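# Close every fume hood door gently without tipping

## Task

Close every door of the fume hood so that its front is left with no opening. Slamming any of the doors counts as failure, and so does the robot toppling or finishing the job leaning.

## Robot and tools

ROBOT. A base that can drive forward, sideways and turn in place, with a vertical column about 1.7 m high. A carriage rides this column (joint lift_m) and holds two identical arms, left and right, each with six joints and a two-finger gripper. The arm bases sit roughly 0.57 m + lift_m above the floor; some carriage parts hang about 0.15 m lower. A hand can reach 0.78 m out from its shoulder but only about 0.38 m below its arm base. The hand is about 0.16 m long and 0.1 m wide (0.14 m with fingers open). Parked arm: joints 1 to 6 = 0, 0.05, 0.05, 1.45, 0, 0; with both parked the robot is roughly 0.85 m wide and 0.65 m long.

CAMERAS. carriage_camera faces forward, tilted about 20 degrees down. left_wrist_camera and right_wrist_camera look out past each set of fingertips. Only the images reveal whether the robot is leaning.

FRAMES. Base frame: origin on the floor below the base centre, x forward, y left, z up, metres. left_hand and right_hand in the results are the midpoint between the finger pads in this frame; quat_wxyz gives hand orientation (hand z along the fingers, fingers open along hand y). Hand readings can be off, usually reading higher than the truth, especially at long reach. base_odometry is measured from the starting pose, counts wheel rotation only (slip shows as travel), heading in rad, left positive, -3.142 to 3.142.

TOOL move. Every argument besides cameras forms one action; give base, joints or both.
- base: an object with exactly one key, each a relative offset from where the base last reported itself: translate_m (metres, forward +, -2 to 2), strafe_m (metres, left +, -2 to 2), or rotate_rad (radians, counter-clockwise/left +, -6.3 to 6.3).
- joints: one object keyed by joint name, covering both arms; each value is an absolute target, not an offset. lift_m 0 to 1 m. For each arm (prefix left_ or right_): joint1_rad -2.617 to 3.054 (yaw about vertical, 0 forward, + left); joint2_rad 0 to 3.141 (shoulder: 0 upper arm level pointing back, 1.57 vertical, 3.14 level pointing forward); joint3_rad 0 to 3.141 (elbow, 0 folded, 3.14 straight); joint4_rad -1.57 to 1.57 (wrist pitch, + lifts fingertips); joint5_rad -1.57 to 1.57 (wrist yaw, + swings fingertips to the RIGHT, opposite to joint 1); joint6_rad -2.094 to 2.094 (roll about the finger axis, + clockwise viewed from forearm); gripper_m 0 to 0.093 m (pad gap). Joints you omit may keep pushing to older targets.
- speeds: optional caps for this action only: translate_m and strafe_m 0.02 to 0.5 m/s, rotate_rad 0.05 to 1.57 rad/s, lift_m 0.08 to 0.25 m/s (top of range is the default).
- min_time_s: optional, 0.1 to 8 s, the shortest duration for each arm and gripper motion; it makes arm paths straighter.
- cameras: list from carriage_camera, left_wrist_camera, right_wrist_camera, all; omitted or null gives all, [] gives none.
An action is capped at 15 s; base drives end after 14 s with time_out. Unknown keys make the call invalid; out-of-range values get it refused, and a refusal or a stop cancels the remaining move, wait and finished_scene calls in that reply.

TOOL wait: seconds 0 to 10, plus cameras; the robot keeps its current commands and you get state and images back.
TOOL zoom_image: camera name and region [x0, y0, x1, y1] in pixels of that camera's newest image (origin top-left, at most 504 by 504); the camera must have been in the latest images.
TOOL finished_scene: scene number (1 or 2). Final; the doors must stay shut afterwards with nothing holding them. Scene 1 is practice and may be skipped.

RESULTS. The move line reads done when every motion completed, otherwise the most serious status. base_status and joint_status per motion: done; off_target (stopped short, may still push); contact_stop or time_out (target dropped, holding position); not_followed (the arm's targets were withheld, usually because arms would come within millimetres of each other; to recover, resend one arm its current readings with joint 1 swung away from the other, then the other arm in a later call). on_its_own lists uncommanded behaviour; held at shows a target, not a reading. motor_effort is percent of maximum, bracket value being the peak in the last action; falling lift effort while descending means a hand rests on something. Joint torques follow joint order, wrap at ±28 N m for joints 1 to 3. Gripper reads 0.000 to 0.002 when closed on nothing and slightly below object width when gripping firmly. MOTOR HOT appears at 75 °C; at 100 °C an OVER-TEMPERATURE FAULT drops that arm for 30 to 60 s (keys then say limit_stop_at_motor_heat; resend targets afterwards). Keep arms parked when idle, since stretched arms heat even while you deliberate and the scene runs on while you think.

CAUTIONS. Push doors shut slowly and let go only when they are at rest; a fast swing or release in motion counts as a slam. Arms have no contact stop: a blocked arm keeps pressing and snaps to its target when freed. Drives may bend an arm yet still report done, and may push furniture. After a contact_stop, back off about 0.2 m along the reverse path. Never reverse under a table edge into the column. Tipping risk rises with the carriage high, arms stretched or loaded, pushing or pulling, and sudden stops. Do not let the two arms collide or squeeze each other. Odometry can drift a degree or two after turns.

Each tool is called as a command line: name --argument value for each argument, lists and objects as JSON in quotes; but a table of rows of numbers goes row by row, as --pt "numbers of a row", without its own name.

## Session

move

Scene clock: 0.00 s.
Joint torques (N m): no reading
base_odometry: x=+0.000 y=+0.000 heading=+0.000
base_status: not commanded
joint_positions: lift_m=+0.300 left_joint1_rad=+0.012 left_joint2_rad=+0.051 left_joint3_rad=+0.037 left_joint4_rad=+1.443 left_joint5_rad=+0.029 left_joint6_rad=-0.031 left_gripper_m=+0.09396 right_joint1_rad=-0.015 right_joint2_rad=+0.041 right_joint3_rad=+0.046 right_joint4_rad=+1.483 right_joint5_rad=-0.047 right_joint6_rad=-0.022 right_gripper_m=+0.09396
joint_status: not commanded
motor_effort: lift_m=+30 drive_wheels=-1
left_hand: x=+0.2557 y=+0.3123 z=+1.3128 quat_wxyz=(+0.997, +0.013, +0.071, -0.010) (m; base frame)
right_hand: x=+0.2401 y=-0.3092 z=+1.3164 quat_wxyz=(+0.999, -0.023, +0.041, -0.017) (m; base frame)
pictures: carriage_camera, left_wrist_camera, right_wrist_camera
Images, in order (width x height): carriage_camera 672x504, left_wrist_camera 672x504, right_wrist_camera 672x504.

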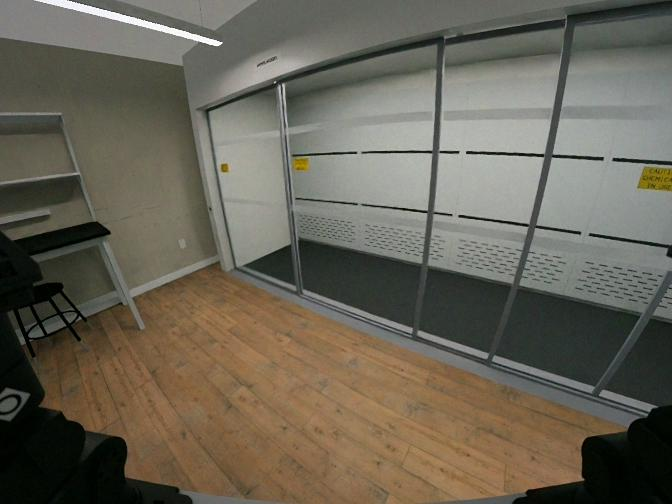

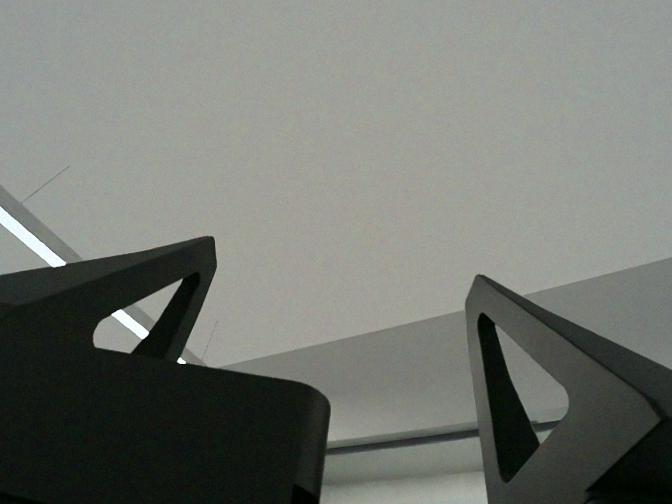

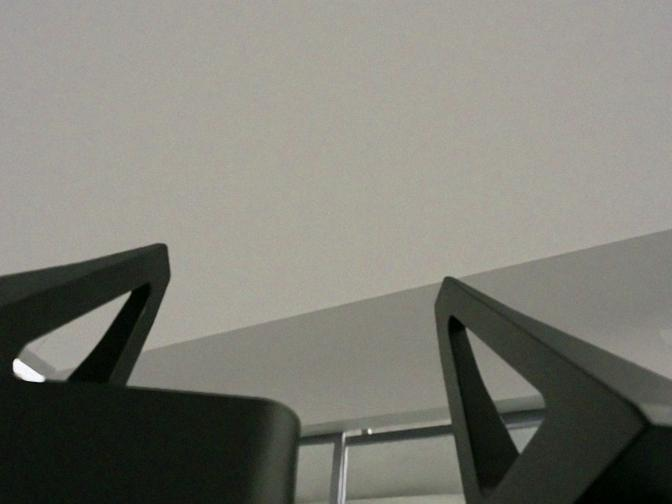

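move --base '{"rotate_rad": -0.45}'

zoom_image --camera "carriage_camera" --region '[0, 0, 336, 504]'

zoom_image --camera "carriage_camera" --region '[336, 0, 672, 504]'

Scene clock: 2.07 s.
Joint torques (N m): left_arm=[-0.12 3.58 7.09 -0.03 -0.02 0.05] | right_arm=[-0.12 4.38 4.37 -0.16 0 -0.01]
move: done
base_odometry: x=+0.000 y=+0.000 heading=-0.450
base_status: done
joint_positions: lift_m=+0.300 left_joint1_rad=+0.012 left_joint2_rad=+0.051 left_joint3_rad=+0.037 left_joint4_rad=+1.443 left_joint5_rad=+0.029 left_joint6_rad=-0.031 left_gripper_m=+0.09396 right_joint1_rad=-0.015 right_joint2_rad=+0.041 right_joint3_rad=+0.046 right_joint4_rad=+1.483 right_joint5_rad=-0.047 right_joint6_rad=-0.022 right_gripper_m=+0.09396
joint_status: not commanded
motor_effort: lift_m=+29(30) drive_wheels=+2(9)
left_hand: x=+0.2557 y=+0.3123 z=+1.3128 quat_wxyz=(+0.997, +0.013, +0.071, -0.010) (m; base frame)
right_hand: x=+0.2401 y=-0.3092 z=+1.3164 quat_wxyz=(+0.999, -0.023, +0.041, -0.017) (m; base frame)
pictures: carriage_camera, left_wrist_camera, right_wrist_camera
Images, in order (width x height): carriage_camera 672x504, left_wrist_camera 672x504, right_wrist_camera 672x504.

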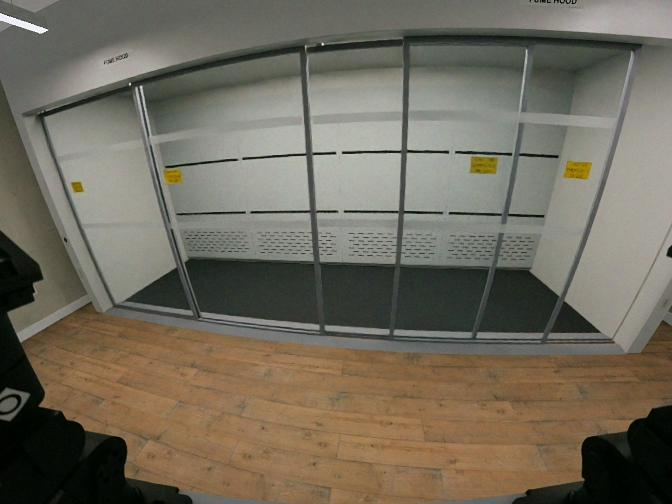

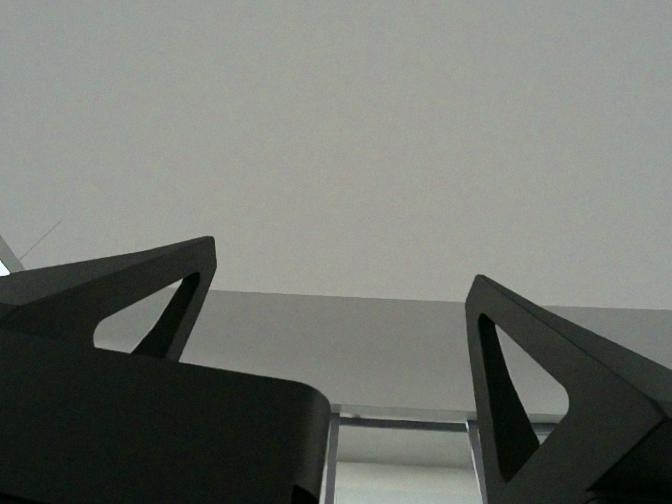

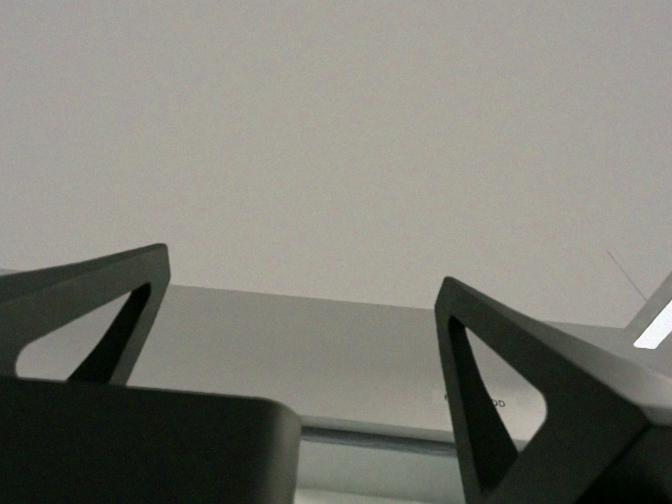

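Scaled by 1.000.

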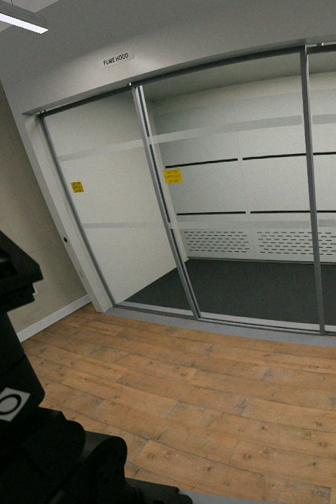

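Scaled by 1.000.

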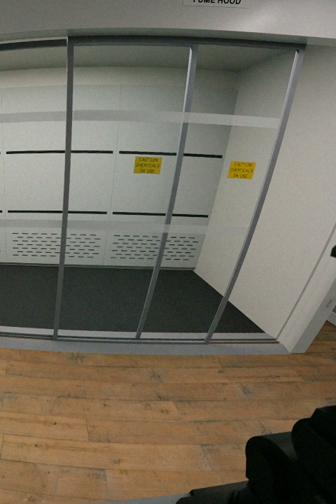

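zoom_image --camera "carriage_camera" --region '[280, 20, 480, 170]'

zoom_image --camera "carriage_camera" --region '[472, 20, 672, 170]'

zoom_image --camera "carriage_camera" --region '[472, 210, 672, 360]'

zoom_image --camera "carriage_camera" --region '[280, 210, 480, 360]'

zoom_image --camera "carriage_camera" --region '[20, 70, 220, 220]'

zoom_image --camera "carriage_camera" --region '[40, 190, 240, 340]'

Scaled by 2.520 from the camera's 672x504 image, which has a finer 960x720 frame.

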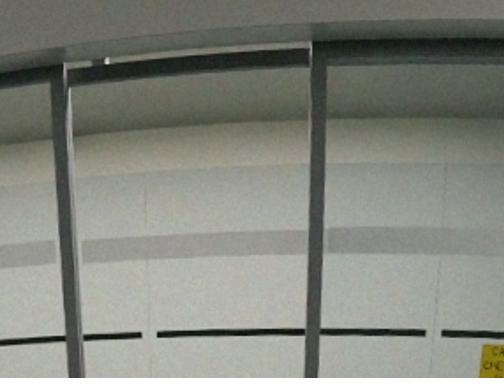

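Scaled by 2.520 from the camera's 672x504 image, which has a finer 960x720 frame.

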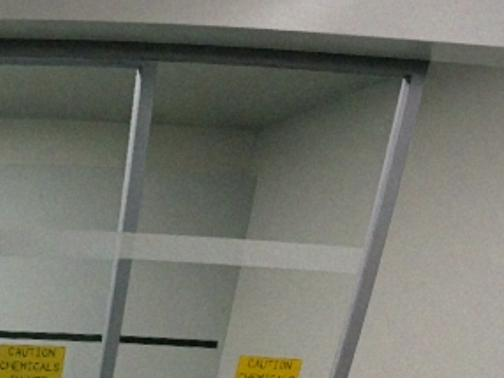

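Scaled by 2.520 from the camera's 672x504 image, which has a finer 960x720 frame.

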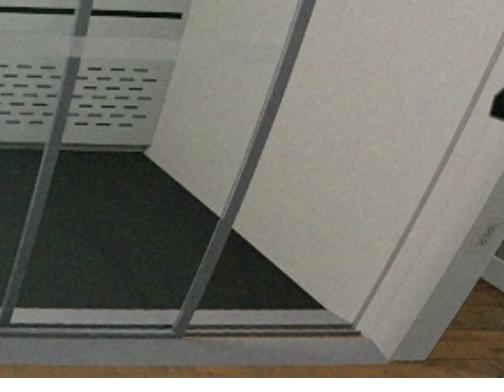

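Scaled by 2.520 from the camera's 672x504 image, which has a finer 960x720 frame.

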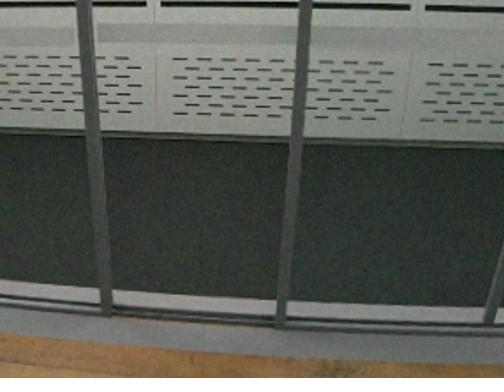

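Scaled by 2.520 from the camera's 672x504 image, which has a finer 960x720 frame.

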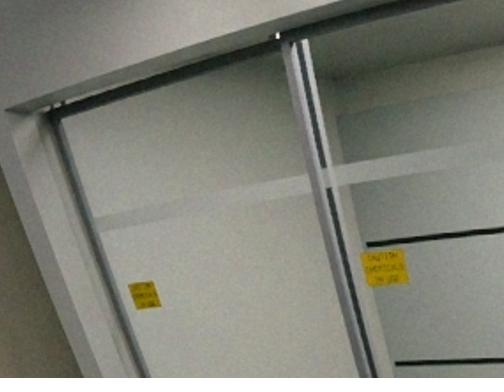

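Scaled by 2.520 from the camera's 672x504 image, which has a finer 960x720 frame.

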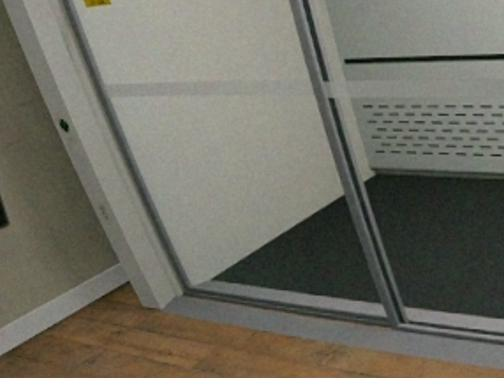

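move --base '{"strafe_m": -0.8}' --cameras '["carriage_camera"]'

move --base '{"rotate_rad": 0.1}' --cameras '["carriage_camera"]'

zoom_image --camera "carriage_camera" --region '[336, 0, 672, 380]'

zoom_image --camera "carriage_camera" --region '[0, 0, 336, 380]'

Scene clock: 7.17 s.
Joint torques (N m): left_arm=[-0.24 3.51 7.23 -0.05 -0.04 -0.01] | right_arm=[-0.06 4.34 4.55 -0.16 0 -0.04]
move: done
base_odometry: x=-0.349 y=-0.720 heading=-0.450
base_status: done
joint_positions: lift_m=+0.300 left_joint1_rad=+0.013 left_joint2_rad=+0.051 left_joint3_rad=+0.037 left_joint4_rad=+1.443 left_joint5_rad=+0.029 left_joint6_rad=-0.031 left_gripper_m=+0.09396 right_joint1_rad=-0.015 right_joint2_rad=+0.041 right_joint3_rad=+0.046 right_joint4_rad=+1.483 right_joint5_rad=-0.047 right_joint6_rad=-0.022 right_gripper_m=+0.09396
joint_status: not commanded
motor_effort: lift_m=+30(30) drive_wheels=+2(15)
left_hand: x=+0.2557 y=+0.3123 z=+1.3128 quat_wxyz=(+0.997, +0.013, +0.071, -0.010) (m; base frame)
right_hand: x=+0.2401 y=-0.3092 z=+1.3164 quat_wxyz=(+0.999, -0.023, +0.041, -0.017) (m; base frame)
pictures: carriage_camera
Images, in order (width x height): carriage_camera 672x504.

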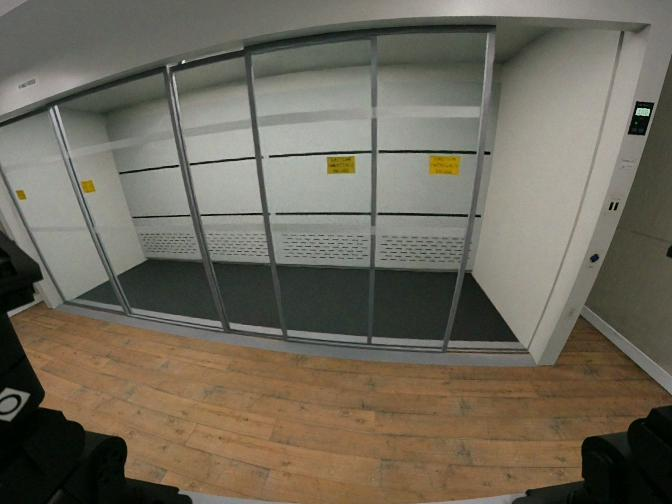

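Scene clock: 8.17 s.
Joint torques (N m): left_arm=[0.08 3.77 6.86 -0.02 -0.05 0.08] | right_arm=[-0.28 4.18 4.37 -0.23 0.01 -0.01]
move: done
base_odometry: x=-0.349 y=-0.720 heading=-0.351
base_status: done
joint_positions: lift_m=+0.300 left_joint1_rad=+0.013 left_joint2_rad=+0.051 left_joint3_rad=+0.037 left_joint4_rad=+1.443 left_joint5_rad=+0.029 left_joint6_rad=-0.031 left_gripper_m=+0.09396 right_joint1_rad=-0.015 right_joint2_rad=+0.041 right_joint3_rad=+0.046 right_joint4_rad=+1.483 right_joint5_rad=-0.047 right_joint6_rad=-0.022 right_gripper_m=+0.09396
joint_status: not commanded
motor_effort: lift_m=+29(30) drive_wheels=-1(6)
left_hand: x=+0.2557 y=+0.3123 z=+1.3128 quat_wxyz=(+0.997, +0.013, +0.071, -0.010) (m; base frame)
right_hand: x=+0.2401 y=-0.3092 z=+1.3164 quat_wxyz=(+0.999, -0.023, +0.041, -0.017) (m; base frame)
pictures: carriage_camera
Images, in order (width x height): carriage_camera 672x504.

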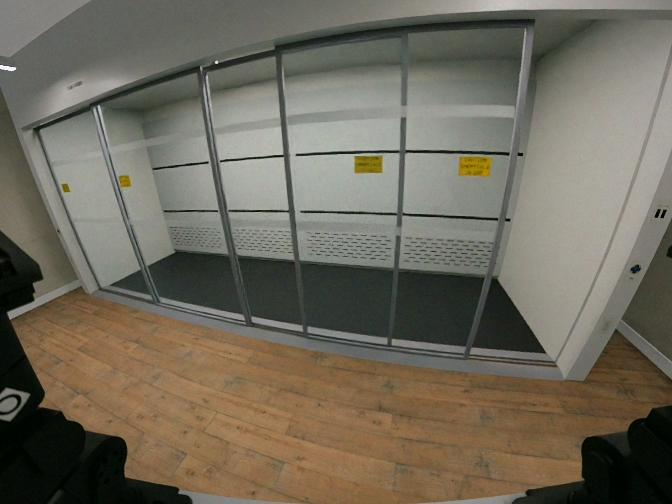

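Scaled by 1.326 from the camera's 672x504 image, which has a finer 960x720 frame.

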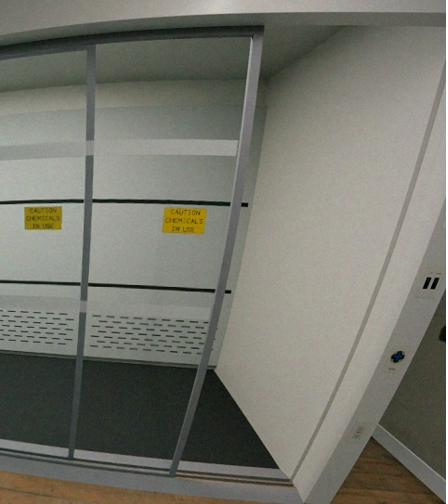

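Scaled by 1.326 from the camera's 672x504 image, which has a finer 960x720 frame.

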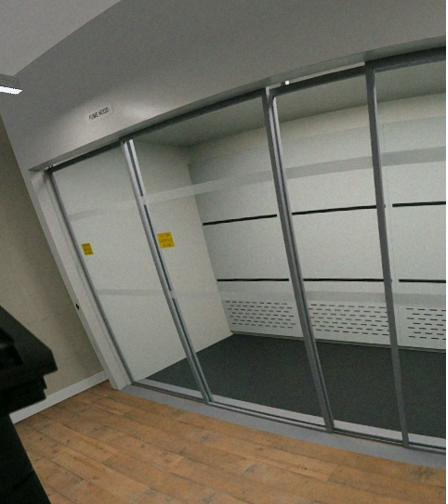

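move --base '{"rotate_rad": -0.22}' --cameras '["carriage_camera"]'

move --base '{"translate_m": 0.6}' --cameras '["carriage_camera"]'

Scene clock: 10.50 s.
Joint torques (N m): left_arm=[-0.2 3.54 7.06 -0.04 -0.03 0.09] | right_arm=[-0.13 4.33 4.21 -0.16 -0.01 0]
move: done
base_odometry: x=-0.349 y=-0.720 heading=-0.571
base_status: done
joint_positions: lift_m=+0.300 left_joint1_rad=+0.013 left_joint2_rad=+0.051 left_joint3_rad=+0.037 left_joint4_rad=+1.443 left_joint5_rad=+0.029 left_joint6_rad=-0.031 left_gripper_m=+0.09396 right_joint1_rad=-0.015 right_joint2_rad=+0.041 right_joint3_rad=+0.046 right_joint4_rad=+1.483 right_joint5_rad=-0.047 right_joint6_rad=-0.022 right_gripper_m=+0.09396
joint_status: not commanded
motor_effort: lift_m=+30(30) drive_wheels=-3(6)
left_hand: x=+0.2557 y=+0.3123 z=+1.3128 quat_wxyz=(+0.997, +0.013, +0.071, -0.010) (m; base frame)
right_hand: x=+0.2401 y=-0.3092 z=+1.3164 quat_wxyz=(+0.999, -0.023, +0.041, -0.017) (m; base frame)
pictures: carriage_camera
Images, in order (width x height): carriage_camera 672x504.

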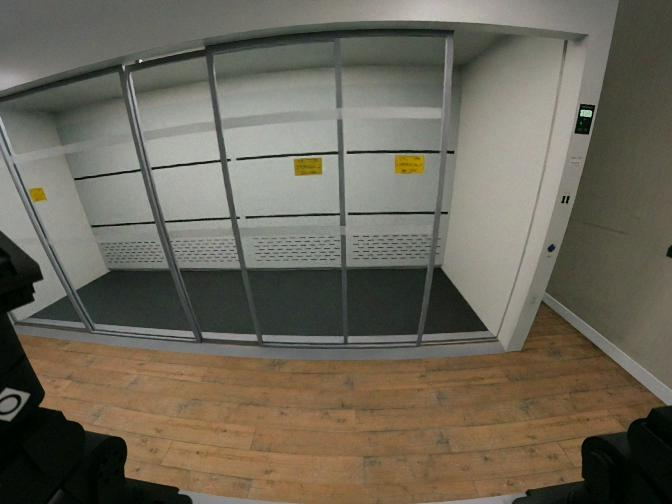

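Scene clock: 13.87 s.
Joint torques (N m): left_arm=[-0.23 3.64 6.97 -0.05 -0.13 -0.02] | right_arm=[-0.28 4.25 4.46 -0.2 -0.02 -0.04]
move: done
base_odometry: x=+0.156 y=-1.045 heading=-0.571
base_status: done
joint_positions: lift_m=+0.300 left_joint1_rad=+0.013 left_joint2_rad=+0.051 left_joint3_rad=+0.037 left_joint4_rad=+1.443 left_joint5_rad=+0.029 left_joint6_rad=-0.031 left_gripper_m=+0.09396 right_joint1_rad=-0.015 right_joint2_rad=+0.041 right_joint3_rad=+0.046 right_joint4_rad=+1.483 right_joint5_rad=-0.047 right_joint6_rad=-0.022 right_gripper_m=+0.09396
joint_status: not commanded
motor_effort: lift_m=+30(30) drive_wheels=-4(14)
left_hand: x=+0.2557 y=+0.3123 z=+1.3128 quat_wxyz=(+0.997, +0.013, +0.071, -0.010) (m; base frame)
right_hand: x=+0.2401 y=-0.3092 z=+1.3164 quat_wxyz=(+0.999, -0.023, +0.041, -0.017) (m; base frame)
pictures: carriage_camera
Images, in order (width x height): carriage_camera 672x504.

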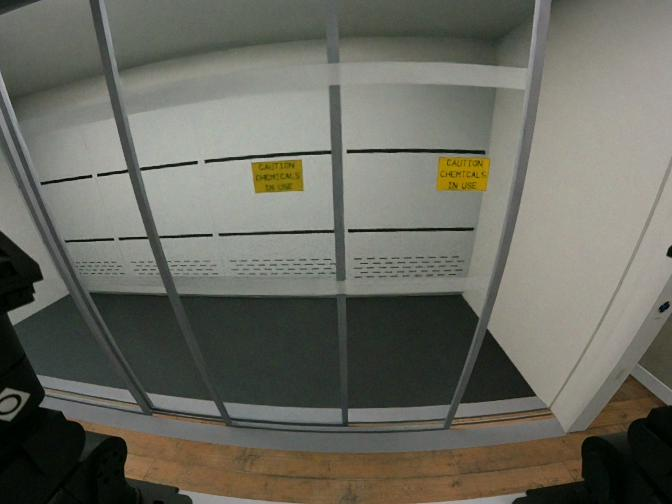

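move --joints '{"left_joint1_rad":0,"left_joint2_rad":2.0,"left_joint3_rad":1.4,"left_joint4_rad":0.6,"left_joint5_rad":0,"left_joint6_rad":0,"left_gripper_m":0}' --min_time_s 3 --base '{"strafe_m":0.3}'

Scene clock: 17.80 s.
Joint torques (N m): left_arm=[-0.58 -1.72 18.81 1.5 -0.16 0.19] | right_arm=[-0.23 4.36 4.59 -0.21 -0.02 -0.02]
move: off_target
base_odometry: x=+0.318 y=-0.793 heading=-0.571
base_status: done
joint_positions: lift_m=+0.300 left_joint1_rad=+0.005 left_joint2_rad=+1.902 left_joint3_rad=+1.297 left_joint4_rad=+0.659 left_joint5_rad=+0.013 left_joint6_rad=-0.016 left_gripper_m=+0.00037 right_joint1_rad=-0.015 right_joint2_rad=+0.041 right_joint3_rad=+0.046 right_joint4_rad=+1.483 right_joint5_rad=-0.047 right_joint6_rad=-0.022 right_gripper_m=+0.09396
joint_status: left_joint3_rad off_target (ended at +1.297, target +1.400); left_joint4_rad off_target (ended at +0.659, target +0.600); the others done
motor_effort: lift_m=+30(30) drive_wheels=-2(8)
left_hand: x=+0.8057 y=+0.3175 z=+1.1723 quat_wxyz=(+0.726, -0.003, +0.688, -0.008) (m; base frame)
right_hand: x=+0.2401 y=-0.3091 z=+1.3164 quat_wxyz=(+0.999, -0.024, +0.041, -0.017) (m; base frame)
pictures: carriage_camera, left_wrist_camera, right_wrist_camera
Images, in order (width x height): carriage_camera 672x504, left_wrist_camera 672x504, right_wrist_camera 672x504.

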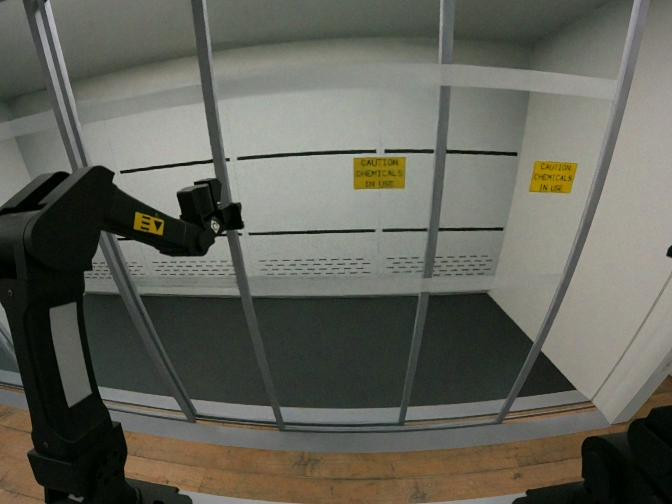

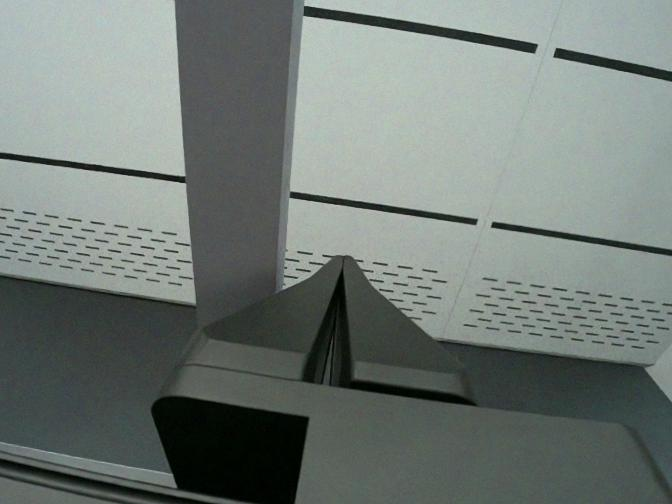

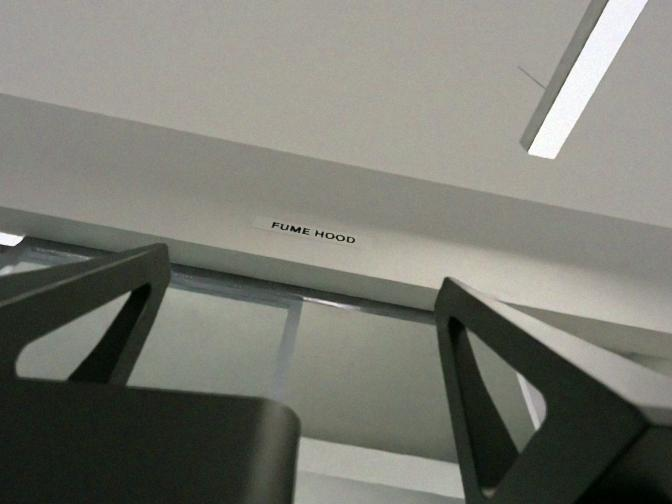

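move --base '{"strafe_m":0.16}' --cameras '["carriage_camera","left_wrist_camera"]'

move --base '{"translate_m":0.1}' --speeds '{"translate_m":0.1}' --cameras '["carriage_camera","left_wrist_camera"]'

Scene clock: 20.07 s.
Joint torques (N m): left_arm=[10.85 -8.34 11.45 1.46 -4.04 0.19] | right_arm=[-0.16 4.48 4.66 -0.18 -0.03 -0.04]
move: done
base_odometry: x=+0.405 y=-0.658 heading=-0.571
base_status: done
joint_positions: lift_m=+0.300 left_joint1_rad=-0.118 left_joint2_rad=+1.971 left_joint3_rad=+1.373 left_joint4_rad=+0.657 left_joint5_rad=+0.353 left_joint6_rad=-0.016 left_gripper_m=+0.00033 right_joint1_rad=-0.015 right_joint2_rad=+0.041 right_joint3_rad=+0.046 right_joint4_rad=+1.483 right_joint5_rad=-0.047 right_joint6_rad=-0.022 right_gripper_m=+0.09396
joint_status: not commanded
on_its_own: left_joint3_rad moved +0.076 to your old target +1.400
motor_effort: lift_m=+30(30) drive_wheels=+2(9)
left_hand: x=+0.8014 y=+0.1876 z=+1.1679 quat_wxyz=(+0.706, +0.162, +0.668, -0.168) (m; base frame)
right_hand: x=+0.2401 y=-0.3090 z=+1.3164 quat_wxyz=(+0.999, -0.024, +0.041, -0.017) (m; base frame)
pictures: carriage_camera, left_wrist_camera
Images, in order (width x height): carriage_camera 672x504, left_wrist_camera 672x504.

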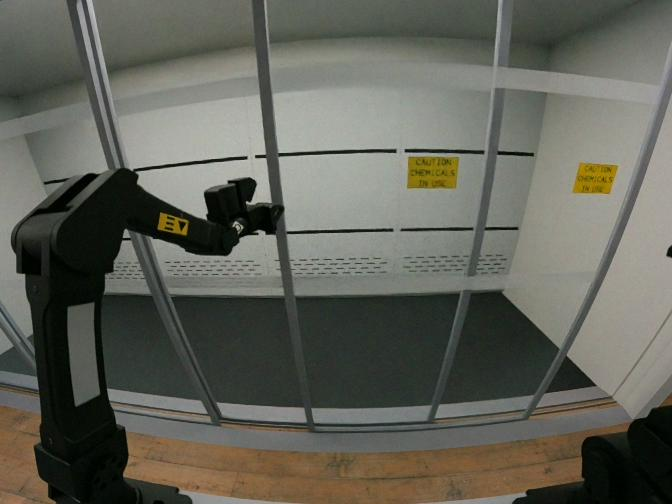

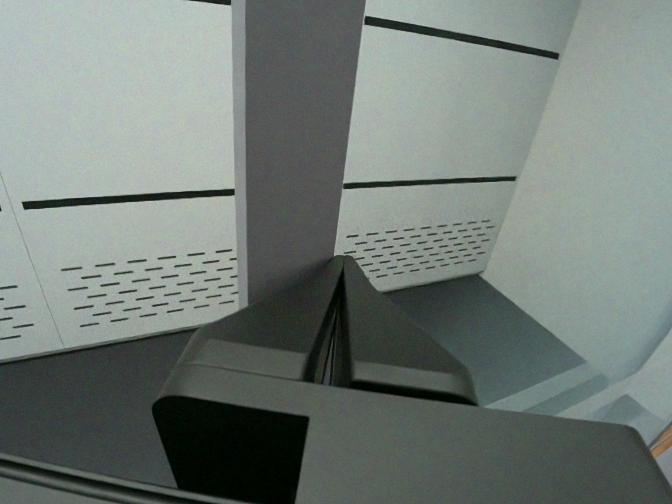

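Scene clock: 21.77 s.
Joint torques (N m): left_arm=[1.89 -2.65 14.28 1.87 -5.92 0.11] | right_arm=[-0.08 4.34 4.41 -0.17 -0.01 0]
move: done
base_odometry: x=+0.489 y=-0.712 heading=-0.571
base_status: done
joint_positions: lift_m=+0.300 left_joint1_rad=-0.022 left_joint2_rad=+1.917 left_joint3_rad=+1.342 left_joint4_rad=+0.589 left_joint5_rad=+1.095 left_joint6_rad=-0.005 left_gripper_m=+0.00025 right_joint1_rad=-0.015 right_joint2_rad=+0.041 right_joint3_rad=+0.046 right_joint4_rad=+1.483 right_joint5_rad=-0.047 right_joint6_rad=-0.022 right_gripper_m=+0.09396
joint_status: not commanded
on_its_own: left_joint4_rad moved -0.068 to your old target +0.600
motor_effort: lift_m=+30(30) drive_wheels=+5(16)
left_hand: x=+0.7157 y=+0.1533 z=+1.1671 quat_wxyz=(+0.603, +0.376, +0.596, -0.373) (m; base frame)
right_hand: x=+0.2401 y=-0.3090 z=+1.3164 quat_wxyz=(+0.999, -0.024, +0.041, -0.017) (m; base frame)
pictures: carriage_camera, left_wrist_camera
Images, in order (width x height): carriage_camera 672x504, left_wrist_camera 672x504.

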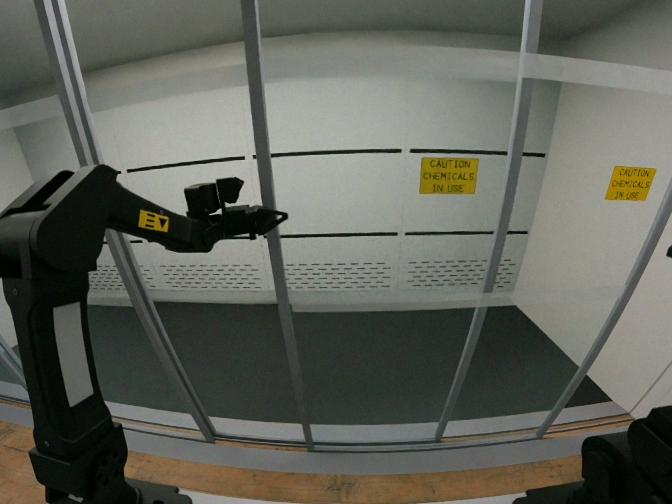

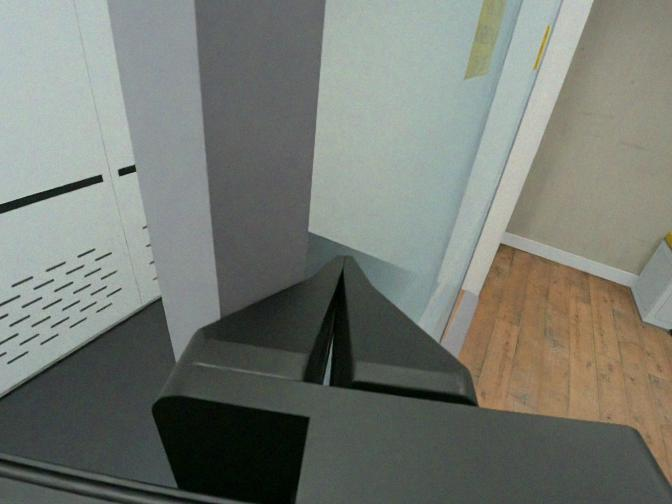

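move --base '{"translate_m":-0.3}' --speeds '{"translate_m":0.15}' --cameras '["left_wrist_camera"]'

move --base '{"strafe_m":0.12}' --joints '{"left_joint1_rad":0,"left_joint5_rad":0}' --cameras '["carriage_camera","left_wrist_camera"]'

Scene clock: 25.60 s.
Joint torques (N m): left_arm=[-0.1 -11.06 12.11 2.16 -0.15 0.09] | right_arm=[-0.21 4.15 4.38 -0.17 0 -0.04]
move: done
base_odometry: x=+0.236 y=-0.550 heading=-0.571
base_status: done
joint_positions: lift_m=+0.300 left_joint1_rad=+0.003 left_joint2_rad=+2.000 left_joint3_rad=+1.365 left_joint4_rad=+0.603 left_joint5_rad=+0.011 left_joint6_rad=-0.005 left_gripper_m=+0.00028 right_joint1_rad=-0.015 right_joint2_rad=+0.041 right_joint3_rad=+0.046 right_joint4_rad=+1.482 right_joint5_rad=-0.047 right_joint6_rad=-0.022 right_gripper_m=+0.09396
joint_status: not commanded
motor_effort: lift_m=+30(30) drive_wheels=+0(11)
left_hand: x=+0.8271 y=+0.3170 z=+1.1348 quat_wxyz=(+0.696, +0.001, +0.718, -0.004) (m; base frame)
right_hand: x=+0.2402 y=-0.3090 z=+1.3164 quat_wxyz=(+0.999, -0.024, +0.042, -0.017) (m; base frame)
pictures: left_wrist_camera
Images, in order (width x height): left_wrist_camera 672x504.

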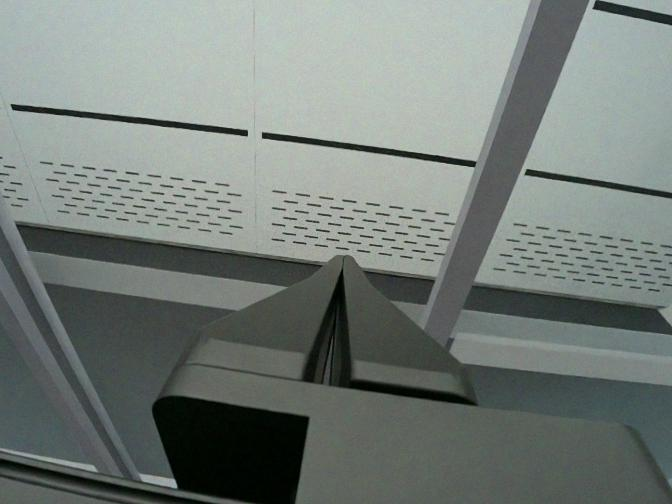

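Scene clock: 27.33 s.
Joint torques (N m): left_arm=[-0.53 -11.22 12.31 2.17 -0.16 0.09] | right_arm=[-0.13 4.27 4.53 -0.14 0.01 -0.02]
move: done
base_odometry: x=+0.301 y=-0.449 heading=-0.571
base_status: done
joint_positions: lift_m=+0.300 left_joint1_rad=+0.004 left_joint2_rad=+2.000 left_joint3_rad=+1.365 left_joint4_rad=+0.602 left_joint5_rad=+0.007 left_joint6_rad=-0.005 left_gripper_m=+0.00028 right_joint1_rad=-0.015 right_joint2_rad=+0.041 right_joint3_rad=+0.046 right_joint4_rad=+1.482 right_joint5_rad=-0.047 right_joint6_rad=-0.022 right_gripper_m=+0.09396
joint_status: all done
motor_effort: lift_m=+29(30) drive_wheels=-2(7)
left_hand: x=+0.8271 y=+0.3184 z=+1.1346 quat_wxyz=(+0.695, -0.001, +0.719, -0.002) (m; base frame)
right_hand: x=+0.2402 y=-0.3090 z=+1.3164 quat_wxyz=(+0.999, -0.024, +0.042, -0.017) (m; base frame)
pictures: carriage_camera, left_wrist_camera
Images, in order (width x height): carriage_camera 672x504, left_wrist_camera 672x504.

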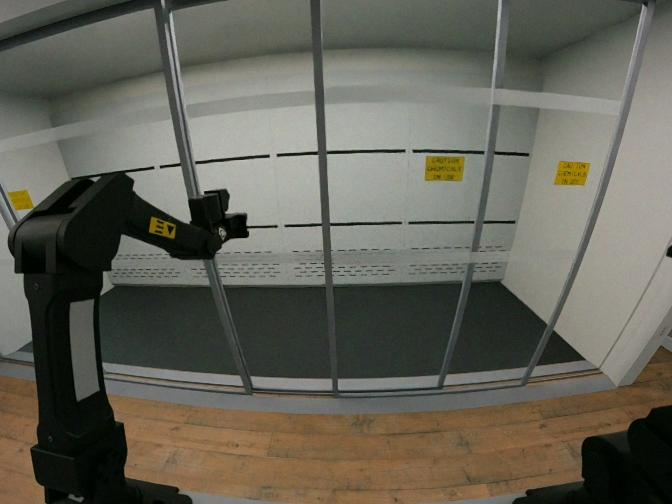

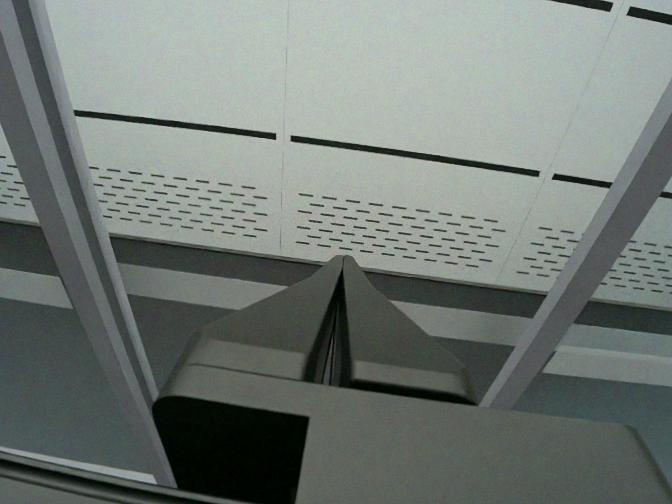

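move --base '{"translate_m":0.19}' --speeds '{"translate_m":0.1}' --cameras '["left_wrist_camera"]'

move --base '{"strafe_m":-0.15}' --speeds '{"strafe_m":0.1}' --cameras '["carriage_camera","left_wrist_camera"]'

Scene clock: 30.33 s.
Joint torques (N m): left_arm=[-0.53 -11.08 11.84 2.21 -0.1 0.07] | right_arm=[-0.08 4.41 4.44 -0.17 -0.01 0]
move: done
base_odometry: x=+0.461 y=-0.551 heading=-0.570
base_status: done
joint_positions: lift_m=+0.300 left_joint1_rad=+0.004 left_joint2_rad=+2.000 left_joint3_rad=+1.365 left_joint4_rad=+0.600 left_joint5_rad=+0.007 left_joint6_rad=-0.005 left_gripper_m=+0.00028 right_joint1_rad=-0.015 right_joint2_rad=+0.041 right_joint3_rad=+0.046 right_joint4_rad=+1.482 right_joint5_rad=-0.047 right_joint6_rad=-0.022 right_gripper_m=+0.09396
joint_status: not commanded
motor_effort: lift_m=+30(30) drive_wheels=+1(9)
left_hand: x=+0.8270 y=+0.3184 z=+1.1342 quat_wxyz=(+0.695, -0.001, +0.719, -0.002) (m; base frame)
right_hand: x=+0.2402 y=-0.3090 z=+1.3164 quat_wxyz=(+0.999, -0.024, +0.042, -0.017) (m; base frame)
pictures: left_wrist_camera
Images, in order (width x height): left_wrist_camera 672x504.

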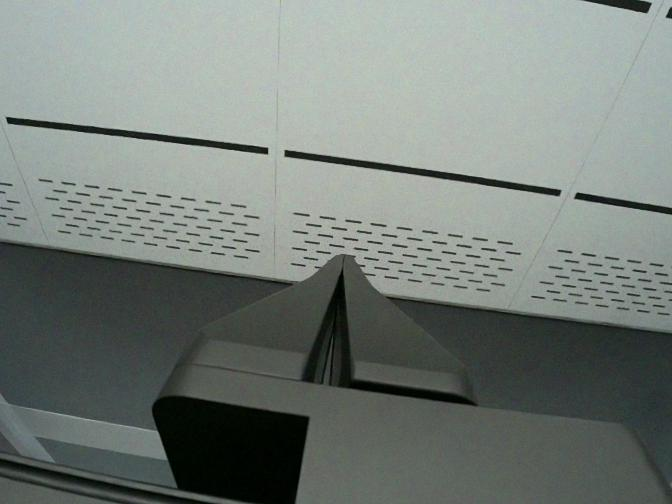

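Scene clock: 32.60 s.
Joint torques (N m): left_arm=[-0.21 -10.96 12 2.18 -0.06 0.08] | right_arm=[-0.08 4.31 4.45 -0.18 0 -0.03]
move: done
base_odometry: x=+0.380 y=-0.677 heading=-0.570
base_status: done
joint_positions: lift_m=+0.300 left_joint1_rad=+0.001 left_joint2_rad=+2.000 left_joint3_rad=+1.365 left_joint4_rad=+0.600 left_joint5_rad=+0.004 left_joint6_rad=-0.005 left_gripper_m=+0.00028 right_joint1_rad=-0.015 right_joint2_rad=+0.041 right_joint3_rad=+0.046 right_joint4_rad=+1.482 right_joint5_rad=-0.047 right_joint6_rad=-0.022 right_gripper_m=+0.09396
joint_status: not commanded
motor_effort: lift_m=+29(30) drive_wheels=+0(7)
left_hand: x=+0.8271 y=+0.3166 z=+1.1342 quat_wxyz=(+0.695, -0.001, +0.719, -0.003) (m; base frame)
right_hand: x=+0.2402 y=-0.3090 z=+1.3164 quat_wxyz=(+0.999, -0.024, +0.042, -0.017) (m; base frame)
pictures: carriage_camera, left_wrist_camera
Images, in order (width x height): carriage_camera 672x504, left_wrist_camera 672x504.

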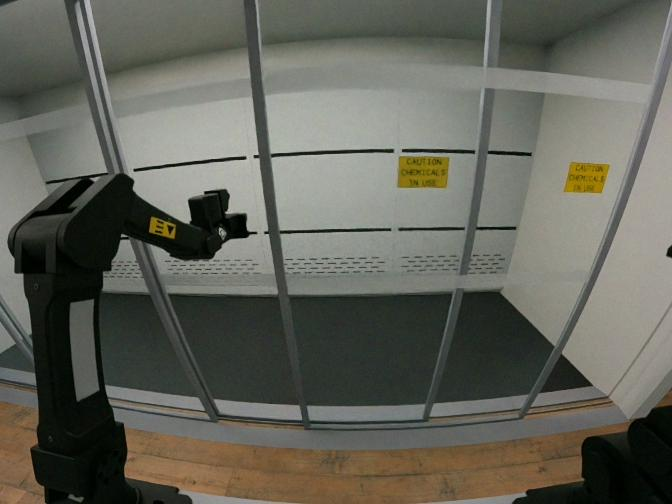

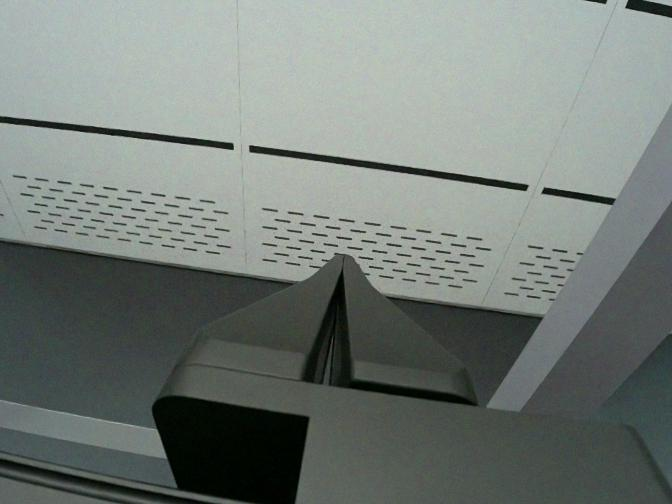

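move --base '{"strafe_m":-0.15}' --speeds '{"strafe_m":0.06}' --cameras '["carriage_camera","left_wrist_camera"]'

Scene clock: 35.77 s.
Joint torques (N m): left_arm=[-5.89 -11.14 12.27 2.18 2 0.1] | right_arm=[-0.27 4.44 4.51 -0.21 0.02 0.02]
move: done
base_odometry: x=+0.300 y=-0.804 heading=-0.570
base_status: done
joint_positions: lift_m=+0.300 left_joint1_rad=+0.064 left_joint2_rad=+2.000 left_joint3_rad=+1.365 left_joint4_rad=+0.600 left_joint5_rad=-0.180 left_joint6_rad=-0.005 left_gripper_m=+0.00028 right_joint1_rad=-0.015 right_joint2_rad=+0.041 right_joint3_rad=+0.046 right_joint4_rad=+1.482 right_joint5_rad=-0.047 right_joint6_rad=-0.022 right_gripper_m=+0.09396
joint_status: not commanded
motor_effort: lift_m=+30(30) drive_wheels=+2(9)
left_hand: x=+0.8211 y=+0.3864 z=+1.1342 quat_wxyz=(+0.690, -0.087, +0.714, +0.085) (m; base frame)
right_hand: x=+0.2402 y=-0.3090 z=+1.3164 quat_wxyz=(+0.999, -0.024, +0.042, -0.017) (m; base frame)
pictures: carriage_camera, left_wrist_camera
Images, in order (width x height): carriage_camera 672x504, left_wrist_camera 672x504.

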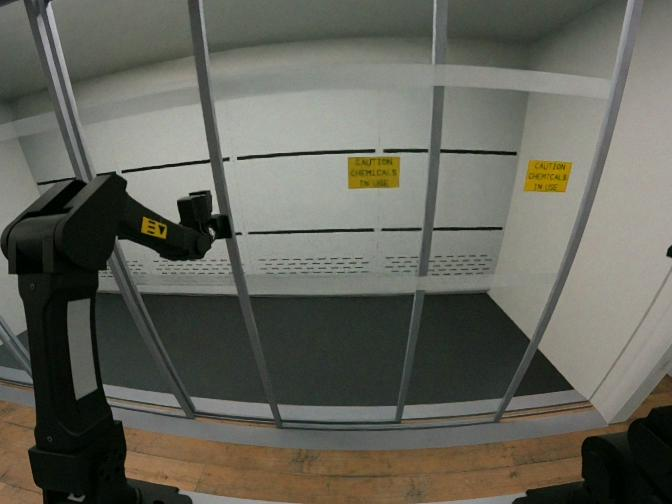

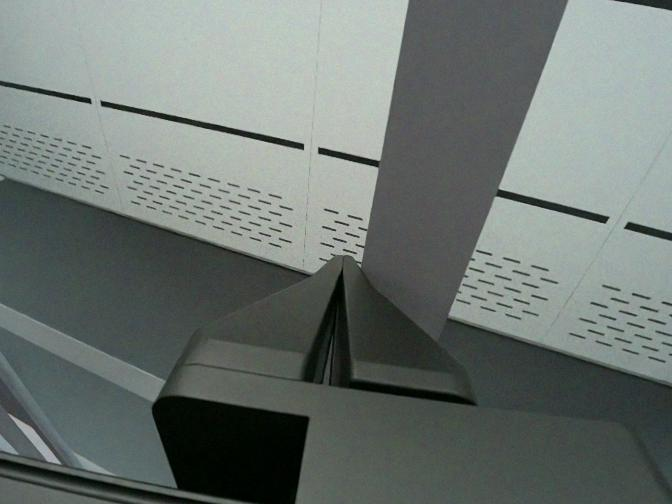

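move --base '{"strafe_m":-0.1}' --speeds '{"strafe_m":0.06}' --cameras '["carriage_camera","left_wrist_camera"]'

Scene clock: 38.10 s.
Joint torques (N m): left_arm=[-5.64 -10.13 12.3 2.41 2.57 0.11] | right_arm=[-0.13 4.52 4.36 -0.18 -0.01 0.05]
move: done
base_odometry: x=+0.246 y=-0.888 heading=-0.569
base_status: done
joint_positions: lift_m=+0.300 left_joint1_rad=+0.065 left_joint2_rad=+1.991 left_joint3_rad=+1.365 left_joint4_rad=+0.578 left_joint5_rad=-0.237 left_joint6_rad=-0.005 left_gripper_m=+0.00028 right_joint1_rad=-0.015 right_joint2_rad=+0.041 right_joint3_rad=+0.046 right_joint4_rad=+1.482 right_joint5_rad=-0.048 right_joint6_rad=-0.022 right_gripper_m=+0.09396
joint_status: not commanded
motor_effort: lift_m=+30(30) drive_wheels=+2(12)
left_hand: x=+0.8170 y=+0.3961 z=+1.1340 quat_wxyz=(+0.682, -0.106, +0.716, +0.106) (m; base frame)
right_hand: x=+0.2403 y=-0.3090 z=+1.3164 quat_wxyz=(+0.999, -0.024, +0.042, -0.017) (m; base frame)
pictures: carriage_camera, left_wrist_camera
Images, in order (width x height): carriage_camera 672x504, left_wrist_camera 672x504.

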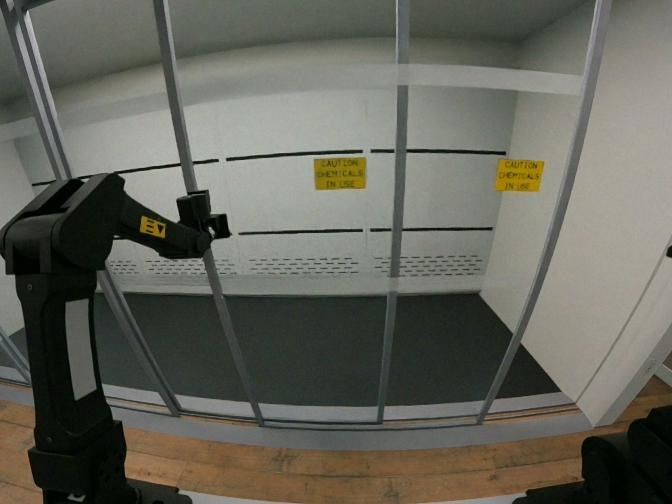

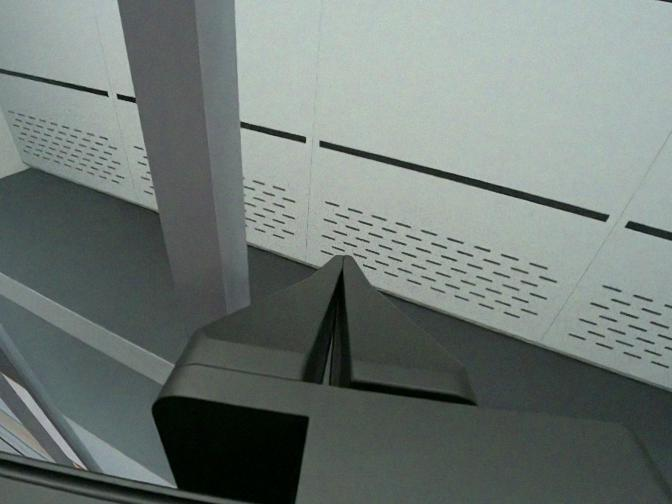

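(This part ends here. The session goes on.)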